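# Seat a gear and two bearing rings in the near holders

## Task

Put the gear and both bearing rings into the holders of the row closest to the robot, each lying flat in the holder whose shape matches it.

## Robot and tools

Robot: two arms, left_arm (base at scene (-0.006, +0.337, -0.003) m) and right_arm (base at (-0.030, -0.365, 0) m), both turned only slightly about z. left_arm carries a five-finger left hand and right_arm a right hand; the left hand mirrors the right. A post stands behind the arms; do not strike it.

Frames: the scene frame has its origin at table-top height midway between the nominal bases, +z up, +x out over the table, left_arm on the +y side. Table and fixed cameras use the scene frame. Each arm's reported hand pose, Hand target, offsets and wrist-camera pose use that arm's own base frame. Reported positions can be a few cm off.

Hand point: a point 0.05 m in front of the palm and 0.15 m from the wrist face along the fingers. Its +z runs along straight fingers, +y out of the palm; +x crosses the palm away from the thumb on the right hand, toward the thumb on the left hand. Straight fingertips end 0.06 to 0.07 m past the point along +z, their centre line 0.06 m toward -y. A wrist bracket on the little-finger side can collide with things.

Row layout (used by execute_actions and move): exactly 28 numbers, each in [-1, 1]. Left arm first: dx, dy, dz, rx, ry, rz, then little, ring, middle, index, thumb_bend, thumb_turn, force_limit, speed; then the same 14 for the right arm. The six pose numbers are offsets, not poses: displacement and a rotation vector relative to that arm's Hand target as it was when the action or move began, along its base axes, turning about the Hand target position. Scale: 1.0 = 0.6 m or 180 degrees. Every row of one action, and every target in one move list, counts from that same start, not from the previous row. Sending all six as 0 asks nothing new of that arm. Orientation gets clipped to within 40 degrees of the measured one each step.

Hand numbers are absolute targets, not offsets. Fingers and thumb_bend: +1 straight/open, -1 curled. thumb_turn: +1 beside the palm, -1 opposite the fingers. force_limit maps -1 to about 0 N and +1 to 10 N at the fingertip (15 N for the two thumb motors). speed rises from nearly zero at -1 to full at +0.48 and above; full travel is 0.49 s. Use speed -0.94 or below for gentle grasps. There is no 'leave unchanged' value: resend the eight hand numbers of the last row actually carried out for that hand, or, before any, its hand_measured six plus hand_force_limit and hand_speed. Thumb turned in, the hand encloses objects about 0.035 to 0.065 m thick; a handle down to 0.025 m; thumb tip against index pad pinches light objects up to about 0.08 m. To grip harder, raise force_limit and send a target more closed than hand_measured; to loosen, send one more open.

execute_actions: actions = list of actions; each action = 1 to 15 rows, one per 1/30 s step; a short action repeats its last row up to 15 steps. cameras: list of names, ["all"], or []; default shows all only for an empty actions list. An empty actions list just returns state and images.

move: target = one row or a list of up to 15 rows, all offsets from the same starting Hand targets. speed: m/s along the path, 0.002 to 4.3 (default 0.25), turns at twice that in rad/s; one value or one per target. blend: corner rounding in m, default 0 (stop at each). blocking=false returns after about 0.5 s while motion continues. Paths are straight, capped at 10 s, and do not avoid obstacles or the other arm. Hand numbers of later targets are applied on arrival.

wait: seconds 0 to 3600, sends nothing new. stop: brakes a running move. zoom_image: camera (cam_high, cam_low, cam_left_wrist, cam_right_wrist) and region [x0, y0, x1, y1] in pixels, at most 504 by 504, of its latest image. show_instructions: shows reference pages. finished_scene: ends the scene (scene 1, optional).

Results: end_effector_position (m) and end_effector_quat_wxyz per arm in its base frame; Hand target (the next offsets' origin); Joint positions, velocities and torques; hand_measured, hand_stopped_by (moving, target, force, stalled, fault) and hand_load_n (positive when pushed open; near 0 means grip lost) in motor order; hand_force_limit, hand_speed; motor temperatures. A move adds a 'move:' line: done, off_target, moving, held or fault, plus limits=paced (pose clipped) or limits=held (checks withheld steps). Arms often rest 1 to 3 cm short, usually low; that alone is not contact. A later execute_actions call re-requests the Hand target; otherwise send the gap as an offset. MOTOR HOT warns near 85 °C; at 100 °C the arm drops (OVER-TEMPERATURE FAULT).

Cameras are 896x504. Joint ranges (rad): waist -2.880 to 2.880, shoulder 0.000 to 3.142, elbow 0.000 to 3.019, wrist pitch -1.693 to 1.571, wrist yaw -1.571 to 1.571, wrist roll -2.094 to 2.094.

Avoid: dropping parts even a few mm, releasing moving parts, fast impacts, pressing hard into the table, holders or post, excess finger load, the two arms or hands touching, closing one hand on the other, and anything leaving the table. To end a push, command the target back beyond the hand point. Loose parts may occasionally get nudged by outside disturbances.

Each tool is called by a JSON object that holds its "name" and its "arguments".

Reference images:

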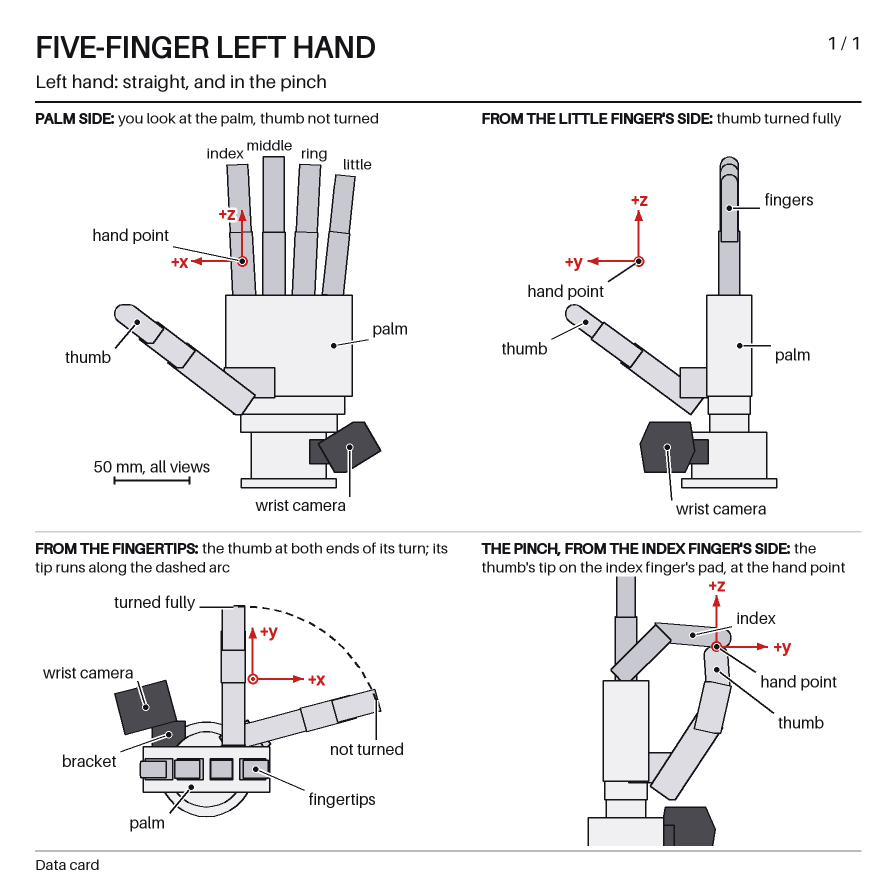

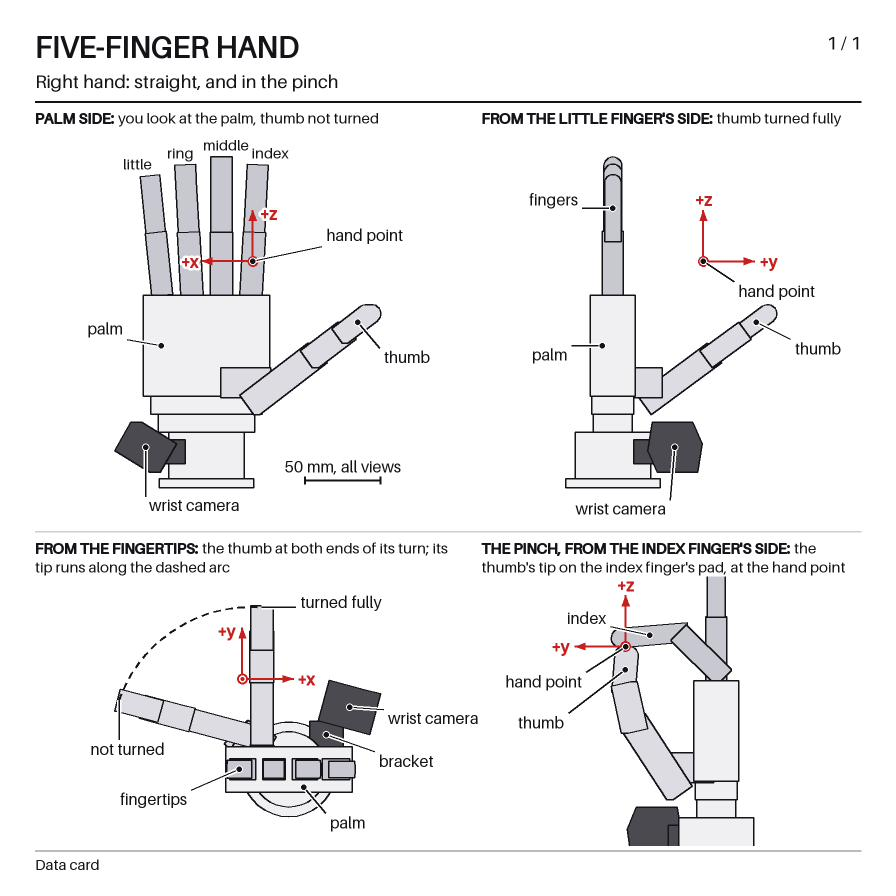

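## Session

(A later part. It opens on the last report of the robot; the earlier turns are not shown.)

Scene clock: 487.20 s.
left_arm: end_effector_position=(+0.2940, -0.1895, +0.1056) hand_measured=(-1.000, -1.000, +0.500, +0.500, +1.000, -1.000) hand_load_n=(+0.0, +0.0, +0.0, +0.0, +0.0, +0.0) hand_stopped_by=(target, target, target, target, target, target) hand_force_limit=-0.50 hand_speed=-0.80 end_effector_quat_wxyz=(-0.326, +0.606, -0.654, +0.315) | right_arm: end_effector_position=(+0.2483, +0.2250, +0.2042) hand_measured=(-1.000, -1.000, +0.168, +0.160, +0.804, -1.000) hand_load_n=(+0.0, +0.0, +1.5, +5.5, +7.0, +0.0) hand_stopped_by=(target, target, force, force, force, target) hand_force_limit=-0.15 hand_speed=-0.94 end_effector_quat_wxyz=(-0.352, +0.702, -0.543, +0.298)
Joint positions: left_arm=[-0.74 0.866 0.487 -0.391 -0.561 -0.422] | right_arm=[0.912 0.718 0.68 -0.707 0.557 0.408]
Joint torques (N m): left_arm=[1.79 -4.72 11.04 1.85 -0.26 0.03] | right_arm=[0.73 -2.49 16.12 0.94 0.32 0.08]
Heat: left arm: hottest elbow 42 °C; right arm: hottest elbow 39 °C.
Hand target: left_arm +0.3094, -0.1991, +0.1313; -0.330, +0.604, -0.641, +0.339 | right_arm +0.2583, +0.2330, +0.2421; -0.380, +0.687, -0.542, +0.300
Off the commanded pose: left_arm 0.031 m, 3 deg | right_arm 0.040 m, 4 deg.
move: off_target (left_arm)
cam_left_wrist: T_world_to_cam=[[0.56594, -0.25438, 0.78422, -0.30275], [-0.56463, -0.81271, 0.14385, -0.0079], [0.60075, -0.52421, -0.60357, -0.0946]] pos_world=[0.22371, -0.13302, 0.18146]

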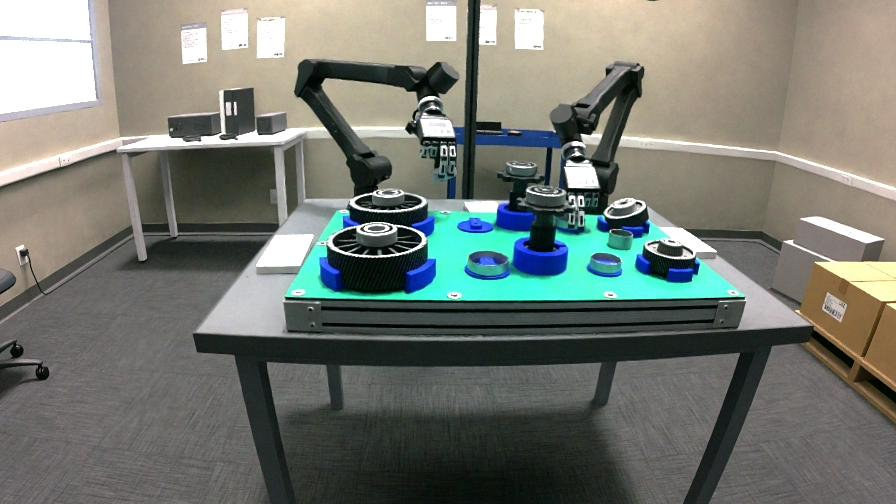

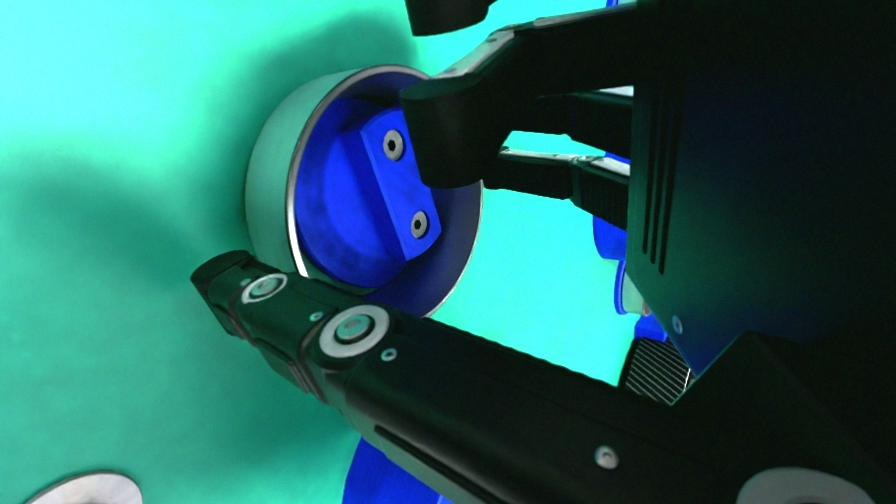

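{"name": "execute_actions", "arguments": {"actions": [[[0,0,0,0,0,0,-1,-1,0.1,0.1,0.65,-1,-0.5,-0.9,0,0,0,0,0,0,-1,-1,-0.05,-0.05,0.5,-1,-0.15,-0.94]],[[0,0,0,0,0,0,-1,-1,0.1,0.1,0.65,-1,-0.5,-0.9,0,0,0,0,0,0,-1,-1,-0.05,-0.05,0.5,-1,-0.15,-0.94]],[[0,0,0,0,0,0,-1,-1,0.1,0.1,0.65,-1,-0.5,-0.9,0,0,0,0,0,0,-1,-1,-0.05,-0.05,0.5,-1,-0.15,-0.94]]], "cameras": ["cam_low","cam_left_wrist"]}}

{"name": "zoom_image", "arguments": {"camera": "cam_low", "region": [540, 180, 640, 260]}}

Scene clock: 492.07 s.
left_arm: end_effector_position=(+0.2952, -0.1895, +0.1064) hand_measured=(-1.000, -1.000, +0.296, +0.288, +0.894, -1.000) hand_load_n=(+0.0, +0.0, +1.5, +5.5, +3.5, +0.0) hand_stopped_by=(target, target, force, force, force, target) hand_force_limit=-0.50 hand_speed=-0.90 end_effector_quat_wxyz=(-0.327, +0.607, -0.652, +0.316) | right_arm: end_effector_position=(+0.2483, +0.2250, +0.2042) hand_measured=(-1.000, -1.000, +0.168, +0.160, +0.804, -1.000) hand_load_n=(+0.0, +0.0, +1.5, +5.5, +6.5, +0.0) hand_stopped_by=(target, target, force, force, force, target) hand_force_limit=-0.15 hand_speed=-0.94 end_effector_quat_wxyz=(-0.352, +0.702, -0.543, +0.298)
Joint positions: left_arm=[-0.738 0.866 0.487 -0.386 -0.562 -0.422] | right_arm=[0.912 0.718 0.68 -0.707 0.557 0.408]
Joint torques (N m): left_arm=[1.08 -3.6 11.06 1.74 -0.22 0.05] | right_arm=[0.5 -2.55 16.05 0.91 0.32 0.08]
Heat: left arm: hottest elbow 43 °C; right arm: hottest elbow 39 °C.
Hand target: left_arm +0.3094, -0.1992, +0.1314; -0.330, +0.604, -0.641, +0.339 | right_arm +0.2583, +0.2330, +0.2421; -0.380, +0.687, -0.542, +0.300
Off the commanded pose: left_arm 0.030 m, 3 deg | right_arm 0.040 m, 4 deg.
Step readings (end_effector_position of left_arm | right_arm):
0: (+0.2940, -0.1895, +0.1056) | (+0.2483, +0.2250, +0.2042)
1: (+0.2940, -0.1895, +0.1056) | (+0.2483, +0.2250, +0.2042)
2: (+0.2940, -0.1895, +0.1056) | (+0.2483, +0.2250, +0.2042)
4: (+0.2940, -0.1895, +0.1056) | (+0.2483, +0.2250, +0.2042)
8: (+0.2940, -0.1895, +0.1056) | (+0.2483, +0.2250, +0.2042)
15: (+0.2940, -0.1895, +0.1056) | (+0.2483, +0.2250, +0.2042)
16: (+0.2940, -0.1895, +0.1056) | (+0.2483, +0.2250, +0.2042)
17: (+0.2940, -0.1895, +0.1056) | (+0.2483, +0.2250, +0.2042)
19: (+0.2940, -0.1895, +0.1056) | (+0.2483, +0.2250, +0.2042)
23: (+0.2944, -0.1896, +0.1059) | (+0.2483, +0.2250, +0.2042)
30: (+0.2952, -0.1895, +0.1064) | (+0.2483, +0.2250, +0.2042)
31: (+0.2952, -0.1895, +0.1064) | (+0.2483, +0.2250, +0.2042)
32: (+0.2952, -0.1895, +0.1064) | (+0.2483, +0.2250, +0.2042)
34: (+0.2952, -0.1895, +0.1064) | (+0.2483, +0.2250, +0.2042)
38: (+0.2952, -0.1895, +0.1064) | (+0.2483, +0.2250, +0.2042)
45: (+0.2952, -0.1895, +0.1064) | (+0.2483, +0.2250, +0.2042)
cam_left_wrist: T_world_to_cam=[[0.56328, -0.25102, 0.78722, -0.30299], [-0.56345, -0.81355, 0.14374, -0.00778], [0.60436, -0.52452, -0.59969, -0.09633]] pos_world=[0.2245, -0.13291, 0.18187]

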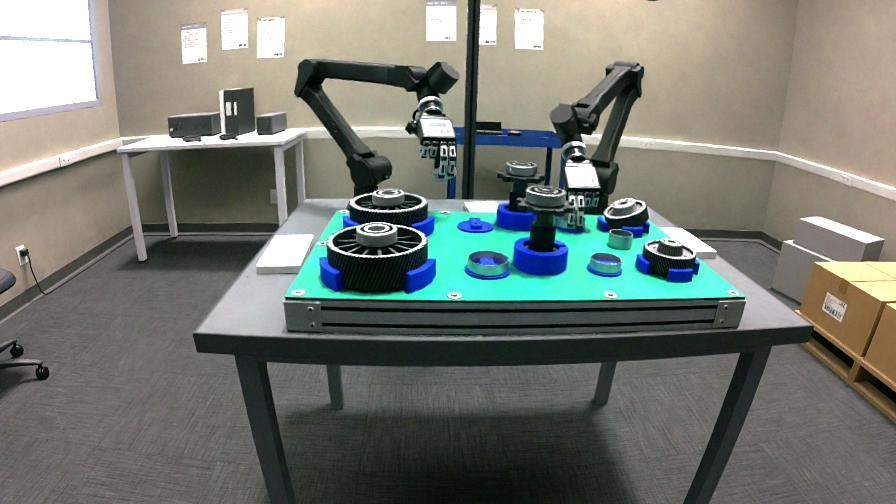

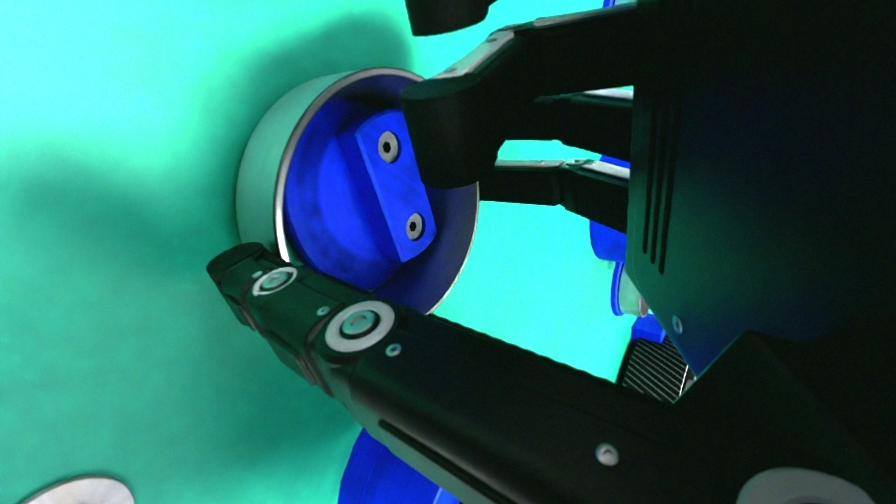

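Scaled by 5.040.

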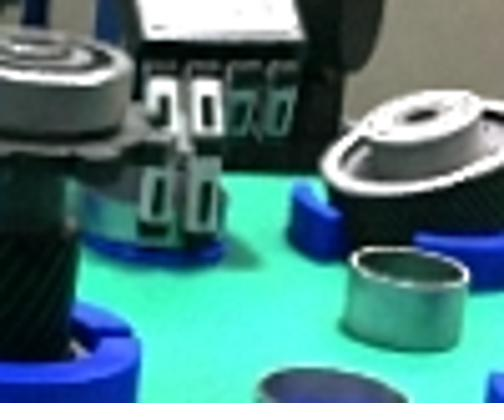

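{"name": "execute_actions", "arguments": {"actions": [[[0,0,0,0,0,0,-1,-1,-0.1,0.1,0.55,-1,-0.1,-0.94,0,0,0,0,0,0,-1,-1,-0.05,-0.05,0.5,-1,-0.15,-0.94]],[[0,0,0,0,0,0,-1,-1,-0.1,0.0,0.55,-1,-0.1,-0.94,0,0,0,0,0,0,-1,-1,-0.05,-0.05,0.5,-1,-0.15,-0.94]]]}}

Scene clock: 495.37 s.
left_arm: end_effector_position=(+0.2954, -0.1895, +0.1066) hand_measured=(-1.000, -1.000, +0.288, +0.284, +0.890, -1.000) hand_load_n=(+0.0, +0.0, +5.0, +5.5, +7.0, +0.5) hand_stopped_by=(target, target, force, force, force, target) hand_force_limit=-0.10 hand_speed=-0.94 end_effector_quat_wxyz=(-0.327, +0.607, -0.652, +0.317) | right_arm: end_effector_position=(+0.2483, +0.2250, +0.2042) hand_measured=(-1.000, -1.000, +0.168, +0.160, +0.804, -1.000) hand_load_n=(+0.0, +0.0, +1.5, +6.0, +6.5, +0.0) hand_stopped_by=(target, target, force, force, force, target) hand_force_limit=-0.15 hand_speed=-0.94 end_effector_quat_wxyz=(-0.352, +0.702, -0.543, +0.298)
Joint positions: left_arm=[-0.738 0.866 0.487 -0.386 -0.562 -0.422] | right_arm=[0.912 0.718 0.68 -0.707 0.557 0.408]
Joint torques (N m): left_arm=[0.85 -4.54 11.21 1.51 -0.19 0.07] | right_arm=[0.56 -2.32 16.14 0.69 0.32 0.05]
Heat: left arm: hottest elbow 44 °C; right arm: hottest elbow 39 °C.
Hand target: left_arm +0.3094, -0.1992, +0.1313; -0.330, +0.604, -0.641, +0.339 | right_arm +0.2583, +0.2330, +0.2421; -0.380, +0.687, -0.542, +0.300
Off the commanded pose: left_arm 0.030 m, 3 deg | right_arm 0.040 m, 4 deg.
Step readings (end_effector_position of left_arm | right_arm):
0: (+0.2952, -0.1895, +0.1064) | (+0.2483, +0.2250, +0.2042)
1: (+0.2952, -0.1895, +0.1064) | (+0.2483, +0.2250, +0.2042)
2: (+0.2952, -0.1895, +0.1064) | (+0.2483, +0.2250, +0.2042)
4: (+0.2953, -0.1894, +0.1064) | (+0.2483, +0.2250, +0.2042)
8: (+0.2953, -0.1895, +0.1065) | (+0.2483, +0.2250, +0.2042)
15: (+0.2953, -0.1895, +0.1065) | (+0.2483, +0.2250, +0.2042)
16: (+0.2953, -0.1895, +0.1065) | (+0.2483, +0.2250, +0.2042)
17: (+0.2953, -0.1895, +0.1065) | (+0.2483, +0.2250, +0.2042)
19: (+0.2954, -0.1895, +0.1066) | (+0.2483, +0.2250, +0.2042)
23: (+0.2954, -0.1895, +0.1066) | (+0.2483, +0.2250, +0.2042)
30: (+0.2954, -0.1895, +0.1066) | (+0.2483, +0.2250, +0.2042)

{"name": "execute_actions", "arguments": {"actions": [[[0,0,0.006,-0.0016,-0.0027,0,-1,-1,-0.1,0.0,0.55,-1,-0.1,-0.94,0,0,0,0,0,0,-1,-1,-0.05,-0.05,0.5,-1,-0.15,-0.94],[0,0,0.012,-0.0032,-0.0054,0,-1,-1,-0.1,0.0,0.55,-1,-0.1,-0.94,0,0,0,0,0,0,-1,-1,-0.05,-0.05,0.5,-1,-0.15,-0.94],[0,0,0.018,-0.0048,-0.0081,0,-1,-1,-0.1,0.0,0.55,-1,-0.1,-0.94,0,0,0,0,0,0,-1,-1,-0.05,-0.05,0.5,-1,-0.15,-0.94],[0,0,0.024,-0.0064,-0.0108,0,-1,-1,-0.1,0.0,0.55,-1,-0.1,-0.94,0,0,0,0,0,0,-1,-1,-0.05,-0.05,0.5,-1,-0.15,-0.94],[0,0,0.03,-0.008,-0.0135,0,-1,-1,-0.1,0.0,0.55,-1,-0.1,-0.94,0,0,0,0,0,0,-1,-1,-0.05,-0.05,0.5,-1,-0.15,-0.94],[0,0,0.036,-0.0096,-0.0162,0,-1,-1,-0.1,0.0,0.55,-1,-0.1,-0.94,0,0,0,0,0,0,-1,-1,-0.05,-0.05,0.5,-1,-0.15,-0.94],[0,0,0.042,-0.0112,-0.0189,0,-1,-1,-0.1,0.0,0.55,-1,-0.1,-0.94,0,0,0,0,0,0,-1,-1,-0.05,-0.05,0.5,-1,-0.15,-0.94],[0,0,0.048,-0.0128,-0.0216,0,-1,-1,-0.1,0.0,0.55,-1,-0.1,-0.94,0,0,0,0,0,0,-1,-1,-0.05,-0.05,0.5,-1,-0.15,-0.94]]], "cameras": ["cam_low","cam_left_wrist"]}}

{"name": "zoom_image", "arguments": {"camera": "cam_low", "region": [540, 180, 640, 260]}}

Scene clock: 500.30 s.
left_arm: end_effector_position=(+0.2969, -0.1877, +0.1310) hand_measured=(-1.000, -1.000, +0.288, +0.284, +0.890, -1.000) hand_load_n=(+0.0, +0.0, +2.5, +5.0, +7.0, +0.0) hand_stopped_by=(target, target, force, force, force, target) hand_force_limit=-0.10 hand_speed=-0.94 end_effector_quat_wxyz=(-0.335, +0.604, -0.635, +0.347) | right_arm: end_effector_position=(+0.2483, +0.2250, +0.2042) hand_measured=(-1.000, -1.000, +0.168, +0.160, +0.804, -1.000) hand_load_n=(+0.0, +0.0, +1.5, +5.5, +6.5, +0.0) hand_stopped_by=(target, target, force, force, force, target) hand_force_limit=-0.15 hand_speed=-0.94 end_effector_quat_wxyz=(-0.352, +0.702, -0.543, +0.298)
Joint positions: left_arm=[-0.738 0.791 0.487 -0.386 -0.572 -0.412] | right_arm=[0.912 0.718 0.68 -0.707 0.557 0.408]
Joint torques (N m): left_arm=[0.67 -3.84 11.79 1.65 -0.47 0.06] | right_arm=[0.91 -2.73 15.98 0.81 0.32 0.09]
Heat: left arm: hottest elbow 44 °C; right arm: hottest elbow 39 °C.
Hand target: left_arm +0.3094, -0.1992, +0.1601; -0.340, +0.599, -0.623, +0.372 | right_arm +0.2583, +0.2330, +0.2421; -0.380, +0.687, -0.542, +0.300
Off the commanded pose: left_arm 0.034 m, 3 deg | right_arm 0.040 m, 4 deg.
Step readings (end_effector_position of left_arm | right_arm):
0: (+0.2954, -0.1895, +0.1066) | (+0.2483, +0.2250, +0.2042)
1: (+0.2954, -0.1895, +0.1066) | (+0.2483, +0.2250, +0.2042)
2: (+0.2955, -0.1895, +0.1068) | (+0.2483, +0.2250, +0.2042)
4: (+0.2958, -0.1892, +0.1088) | (+0.2483, +0.2250, +0.2042)
8: (+0.2966, -0.1884, +0.1203) | (+0.2483, +0.2250, +0.2042)
15: (+0.2969, -0.1878, +0.1310) | (+0.2483, +0.2250, +0.2042)
cam_left_wrist: T_world_to_cam=[[0.51472, -0.21937, 0.82882, -0.30785], [-0.57003, -0.80966, 0.1397, -0.0057], [0.64042, -0.54435, -0.5418, -0.10371]] pos_world=[0.22163, -0.1286, 0.19976]

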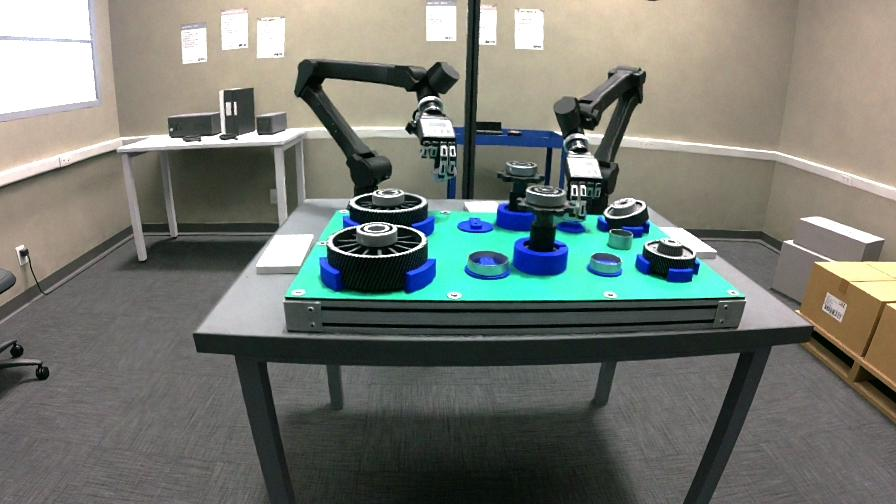

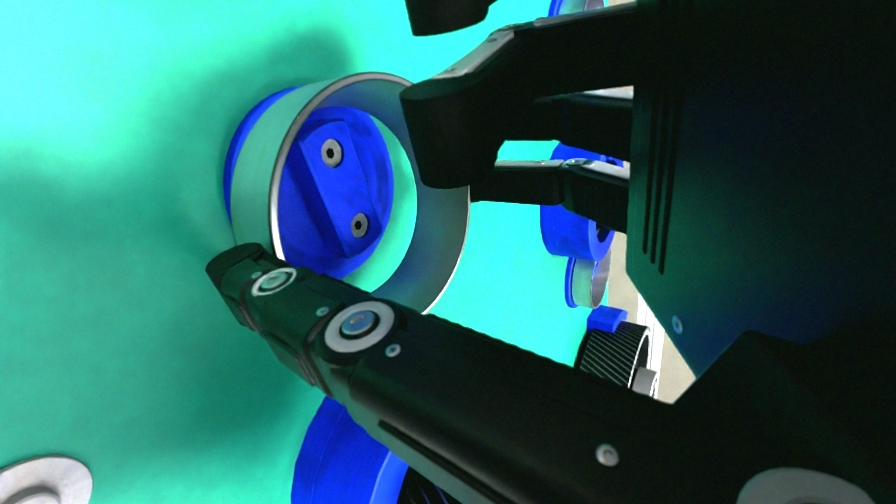

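Scaled by 5.040.

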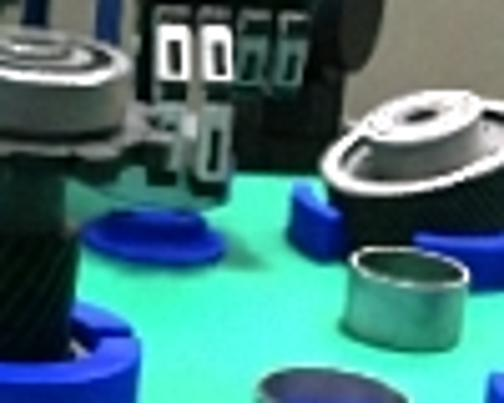

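{"name": "move", "arguments": {"target": [[0,0,0.17,0.0128,0.0216,0,-1,-1,-0.1,0.0,0.55,-1,-0.1,-0.94,0.033,-0.39,0.04,0,0,0,-1,-1,-0.05,-0.05,0.5,-1,-0.15,-0.94]], "speed": 0.12, "cameras": ["cam_high","cam_low","cam_left_wrist","cam_right_wrist"]}}

Scene clock: 510.93 s.
left_arm: end_effector_position=(+0.2947, -0.1891, +0.2194) hand_measured=(-1.000, -1.000, +0.288, +0.284, +0.890, -1.000) hand_load_n=(+0.0, +0.0, +2.0, +5.0, +7.0, +0.0) hand_stopped_by=(target, target, force, force, force, target) hand_force_limit=-0.10 hand_speed=-0.94 end_effector_quat_wxyz=(+0.327, -0.603, +0.659, -0.308) | right_arm: end_effector_position=(+0.2690, +0.0034, +0.2300) hand_measured=(-1.000, -1.000, +0.168, +0.160, +0.804, -1.000) hand_load_n=(+0.0, +0.0, +1.5, +5.5, +6.5, +0.0) hand_stopped_by=(target, target, force, force, force, target) hand_force_limit=-0.15 hand_speed=-0.94 end_effector_quat_wxyz=(-0.371, +0.689, -0.561, +0.271)
Joint positions: left_arm=[-0.738 0.793 0.765 -0.753 -0.559 -0.411] | right_arm=[-0.368 0.549 0.687 -0.855 -0.497 -0.343]
Joint torques (N m): left_arm=[1.26 -2.55 14.46 0.96 -0.26 0] | right_arm=[0.91 -0.09 16.35 0.79 -0.45 0.07]
Heat: left arm: hottest elbow 46 °C; right arm: hottest elbow 39 °C.
Hand target: left_arm +0.3094, -0.1991, +0.2620; +0.330, -0.604, +0.641, -0.339 | right_arm +0.2780, -0.0011, +0.2660; -0.380, +0.687, -0.542, +0.300
Off the commanded pose: left_arm 0.046 m, 4 deg | right_arm 0.037 m, 4 deg.
move: off_target (left_arm, right_arm)
cam_left_wrist: T_world_to_cam=[[0.57098, -0.26887, 0.77569, -0.3946], [-0.56793, -0.81164, 0.13672, -0.02075], [0.59282, -0.51861, -0.61613, -0.01992]] pos_world=[0.22533, -0.13327, 0.29665]
cam_right_wrist: T_world_to_cam=[[-0.50904, -0.31325, -0.80172, 0.32104], [-0.71649, 0.67036, 0.193, 0.14339], [0.47698, 0.67267, -0.56568, 0.10996]] pos_world=[0.21371, -0.06952, 0.29191]

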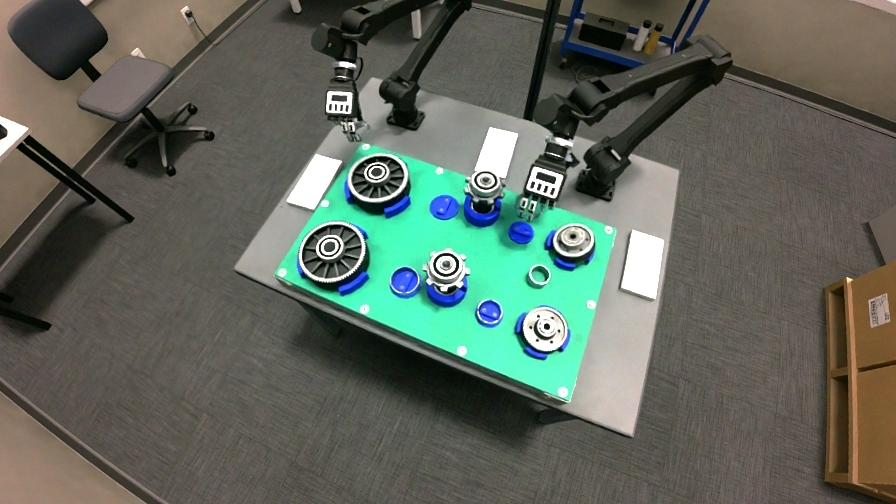

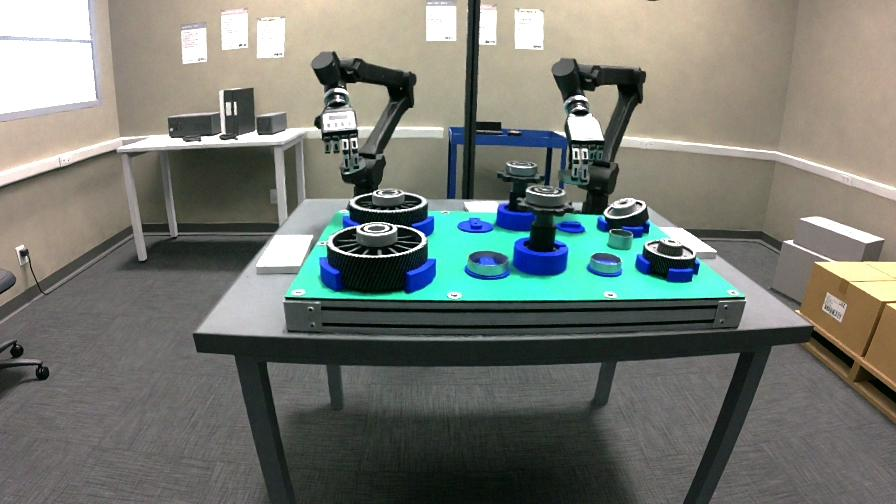

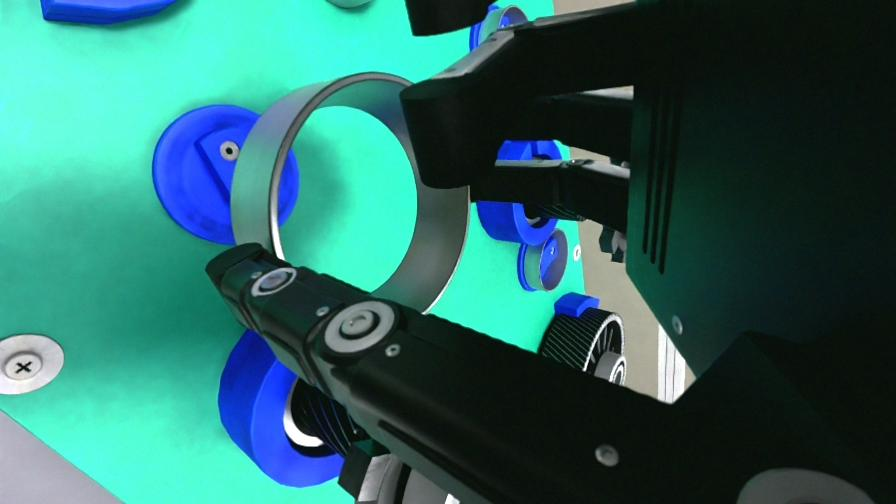

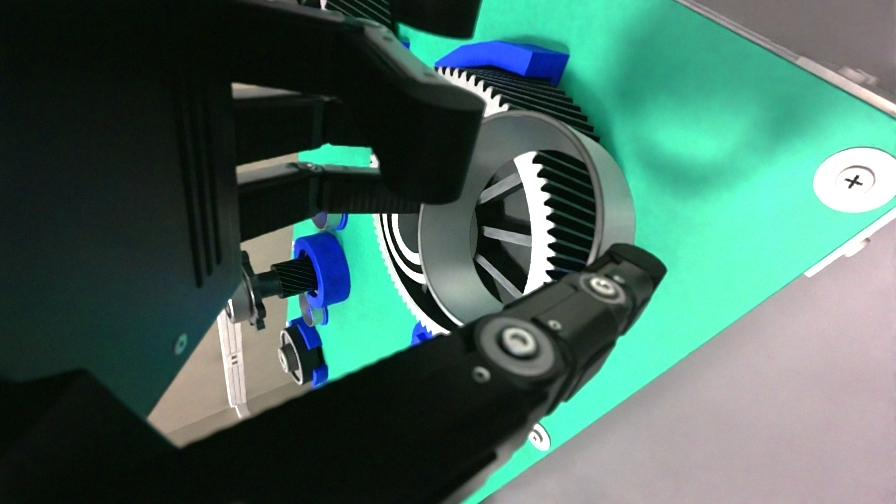

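{"name": "move", "arguments": {"target": [[0,0,0.09,0,0,0,-1,-1,-0.1,0.0,0.55,-1,-0.1,-0.94,0,0,0,0,0,0,-1,-1,-0.05,-0.05,0.5,-1,-0.15,-0.94],[-0.099,-0.46,0.09,0,0,0,-1,-1,-0.1,0.0,0.55,-1,-0.1,-0.94,0,0,0,0,0,0,-1,-1,-0.05,-0.05,0.5,-1,-0.15,-0.94]], "speed": 0.15, "blend": [0.015,0], "cameras": ["cam_high","cam_low","cam_left_wrist"]}}

Scene clock: 519.93 s.
left_arm: end_effector_position=(+0.2461, -0.4585, +0.2742) hand_measured=(-1.000, -1.000, +0.288, +0.284, +0.890, -1.000) hand_load_n=(+0.0, +0.0, +2.0, +5.0, +7.0, +0.0) hand_stopped_by=(target, target, force, force, force, target) hand_force_limit=-0.10 hand_speed=-0.94 end_effector_quat_wxyz=(+0.346, -0.592, +0.662, -0.304) | right_arm: end_effector_position=(+0.2690, +0.0034, +0.2300) hand_measured=(-1.000, -1.000, +0.168, +0.160, +0.804, -1.000) hand_load_n=(+0.0, +0.0, +1.5, +5.5, +6.5, +0.0) hand_stopped_by=(target, target, force, force, force, target) hand_force_limit=-0.15 hand_speed=-0.94 end_effector_quat_wxyz=(-0.371, +0.689, -0.560, +0.271)
Joint positions: left_arm=[-1.293 1.454 1.435 -1.19 -0.907 -1.004] | right_arm=[-0.368 0.549 0.687 -0.855 -0.497 -0.344]
Joint torques (N m): left_arm=[0.38 -11.93 13.64 0.23 -0.98 -0.12] | right_arm=[0.85 -0.85 16.58 0.95 -0.43 0.07]
Motor temperatures (°C): left_arm=[26 30 46 27 21 23] | right_arm=[26 22 40 26 26 22]
Heat: left arm: hottest elbow 46 °C; right arm: hottest elbow 40 °C.
Hand target: left_arm +0.2501, -0.4751, +0.3161; +0.330, -0.604, +0.641, -0.339 | right_arm +0.2780, -0.0010, +0.2661; -0.380, +0.687, -0.542, +0.300
Off the commanded pose: left_arm 0.045 m, 5 deg | right_arm 0.037 m, 4 deg.
move: off_target (left_arm)
cam_left_wrist: T_world_to_cam=[[0.54988, -0.30077, 0.77921, -0.49214], [-0.57456, -0.81333, 0.09152, -0.26129], [0.60623, -0.49802, -0.62004, -0.08985]] pos_world=[0.17496, -0.40528, 0.35168]

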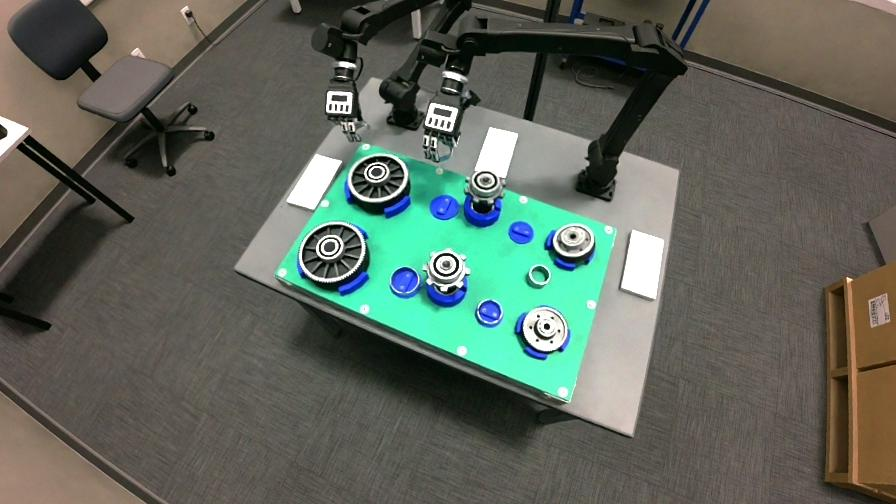

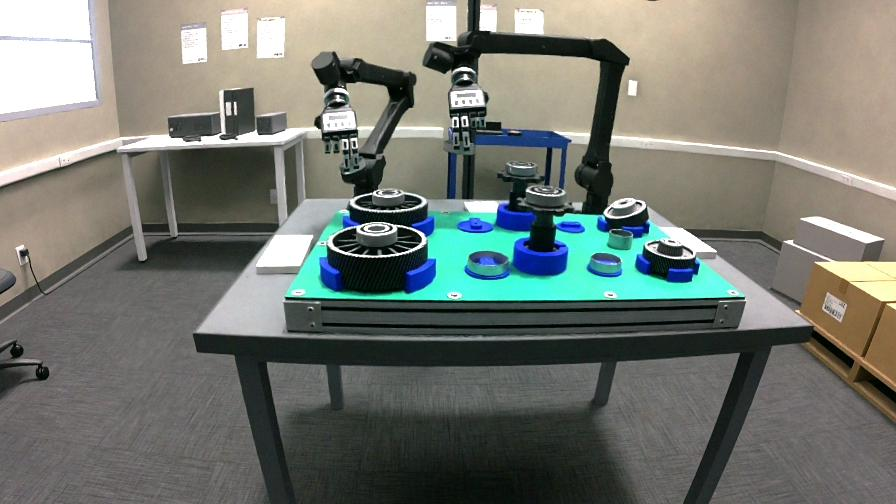

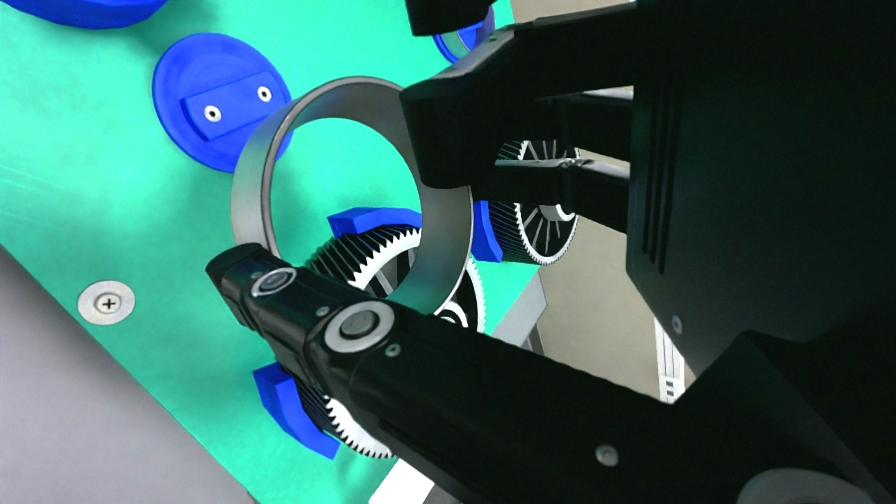

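{"name": "move", "arguments": {"target": [[-0.012,-0.008,-0.302,0,0,0,-1,-1,-0.1,0.0,0.55,-1,-0.1,-0.94,0,0,0,0,0,0,-1,-1,-0.05,-0.05,0.5,-1,-0.15,-0.94]], "speed": 0.12, "cameras": ["cam_high","cam_low","cam_left_wrist"]}}

{"name": "zoom_image", "arguments": {"camera": "cam_low", "region": [400, 130, 560, 250]}}

Scene clock: 533.87 s.
left_arm: end_effector_position=(+0.2451, -0.4714, +0.1254) hand_measured=(-1.000, -1.000, +0.288, +0.284, +0.890, -1.000) hand_load_n=(+0.0, +0.0, +2.0, +5.5, +7.0, +0.0) hand_stopped_by=(target, target, force, force, force, target) hand_force_limit=-0.10 hand_speed=-0.94 end_effector_quat_wxyz=(-0.338, +0.599, -0.651, +0.321) | right_arm: end_effector_position=(+0.2690, +0.0034, +0.2300) hand_measured=(-1.000, -1.000, +0.168, +0.160, +0.804, -1.000) hand_load_n=(+0.0, +0.0, +2.0, +5.5, +6.5, -0.5) hand_stopped_by=(target, target, force, force, force, target) hand_force_limit=-0.15 hand_speed=-0.94 end_effector_quat_wxyz=(-0.371, +0.689, -0.560, +0.271)
Joint positions: left_arm=[-1.304 1.551 1.132 -0.768 -0.915 -1.032] | right_arm=[-0.368 0.549 0.687 -0.855 -0.497 -0.344]
Joint torques (N m): left_arm=[0.26 -13.22 7.46 1.58 -0.93 -0.22] | right_arm=[1.26 -0.21 16.43 0.76 -0.44 0.11]
Heat: left arm: hottest elbow 48 °C; right arm: hottest elbow 42 °C.
Hand target: left_arm +0.2429, -0.4798, +0.1349; -0.330, +0.604, -0.641, +0.339 | right_arm +0.2780, -0.0010, +0.2661; -0.380, +0.687, -0.542, +0.300
Off the commanded pose: left_arm 0.013 m, 3 deg | right_arm 0.037 m, 4 deg.
move: off_target (left_arm)
cam_left_wrist: T_world_to_cam=[[0.54185, -0.26288, 0.79831, -0.36212], [-0.56944, -0.81342, 0.11865, -0.26339], [0.61817, -0.51888, -0.59045, -0.2043]] pos_world=[0.17252, -0.41545, 0.19971]

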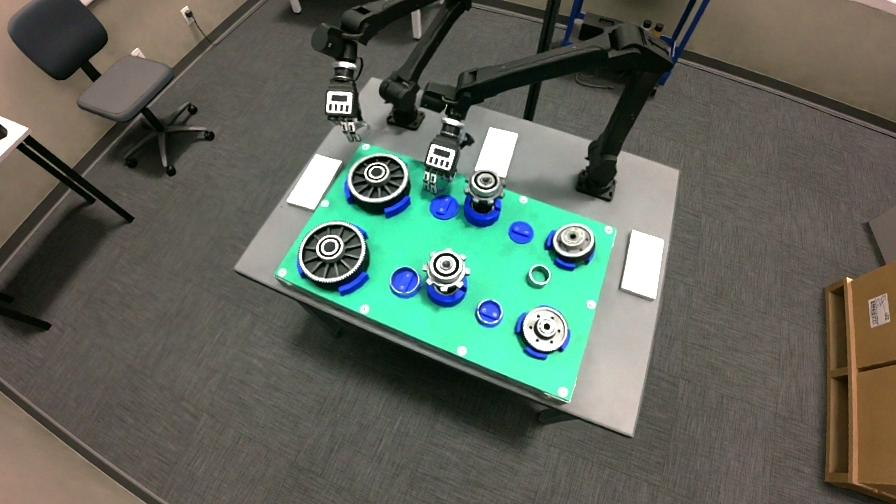

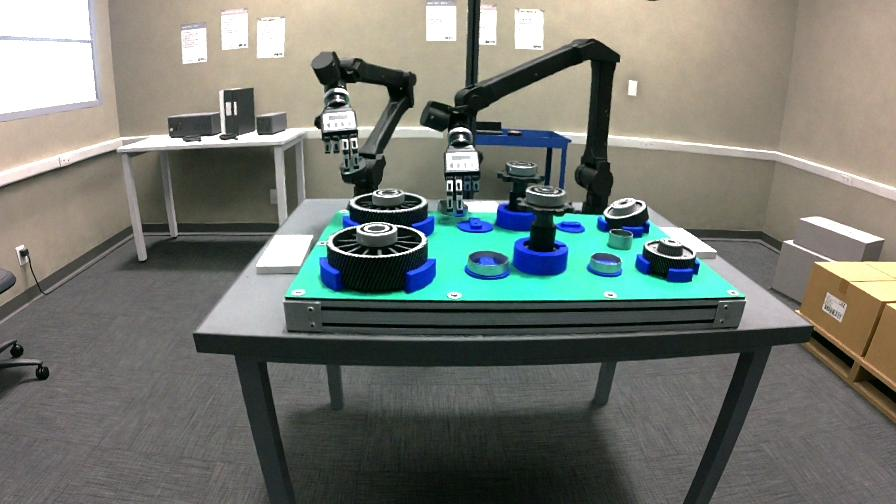

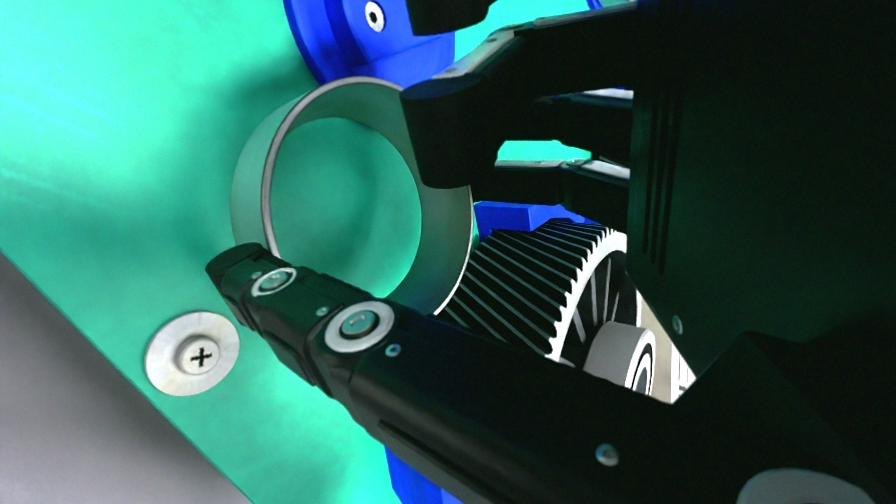

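Scaled by 3.150.

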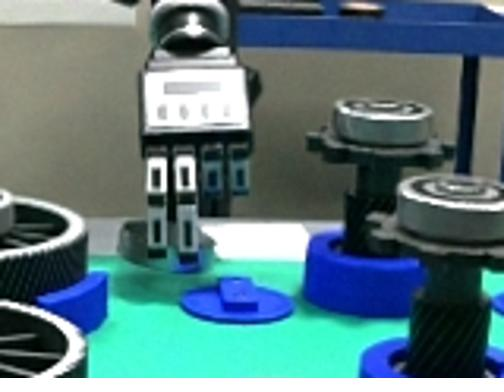

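{"name": "move", "arguments": {"target": [[0,0,-0.028,0,0,0,-1,-1,-0.1,0.0,0.55,-1,-0.1,-0.94,0,0,0,0,0,0,-1,-1,-0.05,-0.05,0.5,-1,-0.15,-0.94]], "speed": 0.04, "cameras": ["cam_low","cam_left_wrist"]}}

{"name": "zoom_image", "arguments": {"camera": "cam_low", "region": [420, 180, 520, 260]}}

Scene clock: 545.00 s.
left_arm: end_effector_position=(+0.2454, -0.4726, +0.1128) hand_measured=(-1.000, -1.000, +0.288, +0.284, +0.890, -1.000) hand_load_n=(+0.0, +0.0, +1.5, +5.0, +7.0, +0.0) hand_stopped_by=(target, target, force, force, force, target) hand_force_limit=-0.10 hand_speed=-0.94 end_effector_quat_wxyz=(-0.337, +0.601, -0.649, +0.324) | right_arm: end_effector_position=(+0.2690, +0.0034, +0.2300) hand_measured=(-1.000, -1.000, +0.168, +0.160, +0.804, -1.000) hand_load_n=(+0.0, +0.0, +2.0, +5.5, +6.5, +0.0) hand_stopped_by=(target, target, force, force, force, target) hand_force_limit=-0.15 hand_speed=-0.94 end_effector_quat_wxyz=(-0.371, +0.689, -0.560, +0.271)
Joint positions: left_arm=[-1.304 1.565 1.11 -0.723 -0.915 -1.032] | right_arm=[-0.368 0.549 0.687 -0.855 -0.497 -0.344]
Joint torques (N m): left_arm=[0.44 -13.33 7.23 1.22 -0.95 -0.18] | right_arm=[1.32 -0.73 16.58 0.73 -0.41 0.1]
Heat: left arm: hottest elbow 46 °C; right arm: hottest elbow 42 °C.
Hand target: left_arm +0.2429, -0.4798, +0.1180; -0.330, +0.604, -0.641, +0.339 | right_arm +0.2780, -0.0010, +0.2661; -0.380, +0.687, -0.542, +0.300
Off the commanded pose: left_arm 0.009 m, 2 deg | right_arm 0.037 m, 4 deg.
move: done
cam_left_wrist: T_world_to_cam=[[0.54002, -0.25573, 0.80186, -0.34914], [-0.56956, -0.81247, 0.12445, -0.26284], [0.61966, -0.52392, -0.5844, -0.21605]] pos_world=[0.17272, -0.41603, 0.18641]

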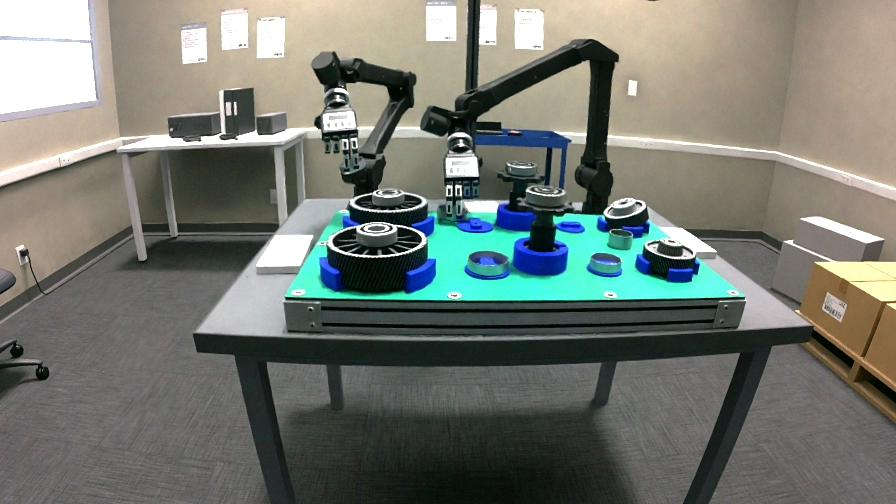

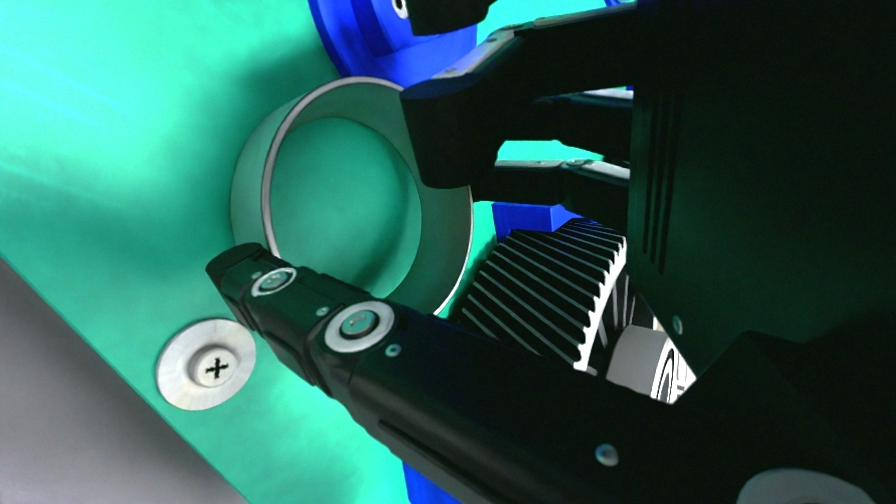

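Scaled by 5.040.

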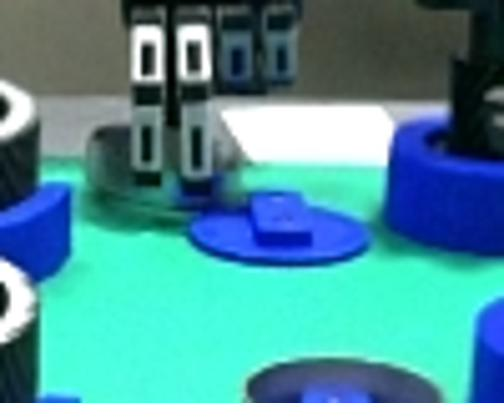

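{"name": "move", "arguments": {"target": [[0.002,-0.015,-0.009,0,0,0,-1,-1,-0.1,0.0,0.55,-1,-0.1,-0.94,0,0,0,0,0,0,-1,-1,-0.05,-0.05,0.5,-1,-0.15,-0.94]], "speed": 0.04, "cameras": ["cam_low","cam_left_wrist"]}}

{"name": "zoom_image", "arguments": {"camera": "cam_low", "region": [420, 180, 520, 260]}}

Scene clock: 550.33 s.
left_arm: end_effector_position=(+0.2453, -0.4748, +0.1064) hand_measured=(-1.000, -1.000, +0.288, +0.284, +0.890, -1.000) hand_load_n=(+0.0, +0.0, +2.5, +5.0, +7.0, +0.0) hand_stopped_by=(target, target, force, force, force, target) hand_force_limit=-0.10 hand_speed=-0.94 end_effector_quat_wxyz=(-0.339, +0.600, -0.648, +0.324) | right_arm: end_effector_position=(+0.2690, +0.0034, +0.2300) hand_measured=(-1.000, -1.000, +0.168, +0.160, +0.804, -1.000) hand_load_n=(+0.0, +0.5, +2.0, +5.5, +6.5, +0.0) hand_stopped_by=(target, target, force, force, force, target) hand_force_limit=-0.15 hand_speed=-0.94 end_effector_quat_wxyz=(-0.371, +0.689, -0.560, +0.271)
Joint positions: left_arm=[-1.308 1.581 1.11 -0.714 -0.922 -1.037] | right_arm=[-0.368 0.549 0.687 -0.855 -0.497 -0.344]
Joint torques (N m): left_arm=[0.09 -13.57 8.44 1.32 -0.66 -0.17] | right_arm=[1.49 -0.56 16.69 0.85 -0.41 0.09]
Heat: left arm: hottest elbow 45 °C; right arm: hottest elbow 42 °C.
Hand target: left_arm +0.2440, -0.4890, +0.1128; -0.330, +0.604, -0.641, +0.339 | right_arm +0.2780, -0.0010, +0.2661; -0.380, +0.687, -0.542, +0.300
Off the commanded pose: left_arm 0.015 m, 2 deg | right_arm 0.037 m, 4 deg.
move: off_target (left_arm)
cam_left_wrist: T_world_to_cam=[[0.53735, -0.25841, 0.8028, -0.34518], [-0.56873, -0.81392, 0.11869, -0.26423], [0.62274, -0.52035, -0.58432, -0.22]] pos_world=[0.17221, -0.41874, 0.17992]

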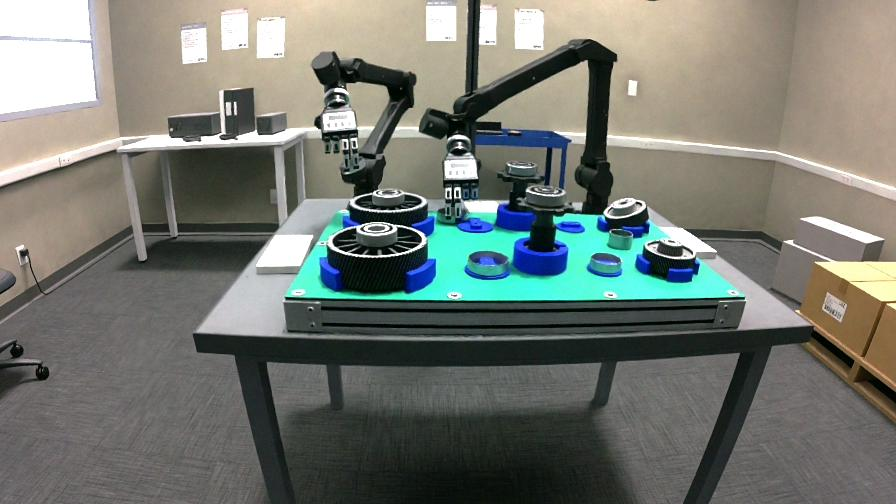

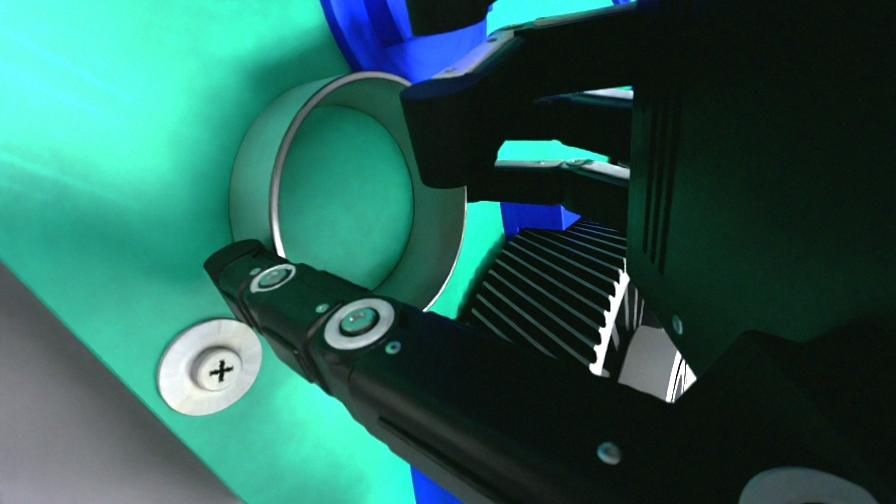

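Scaled by 5.040.

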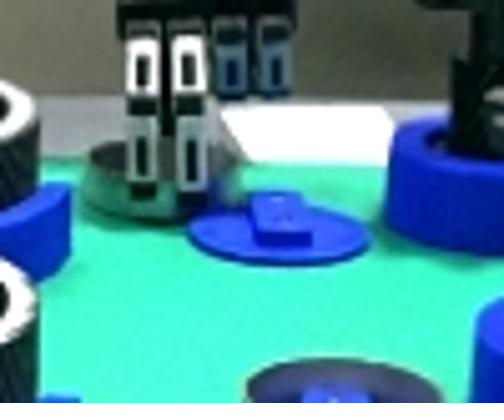

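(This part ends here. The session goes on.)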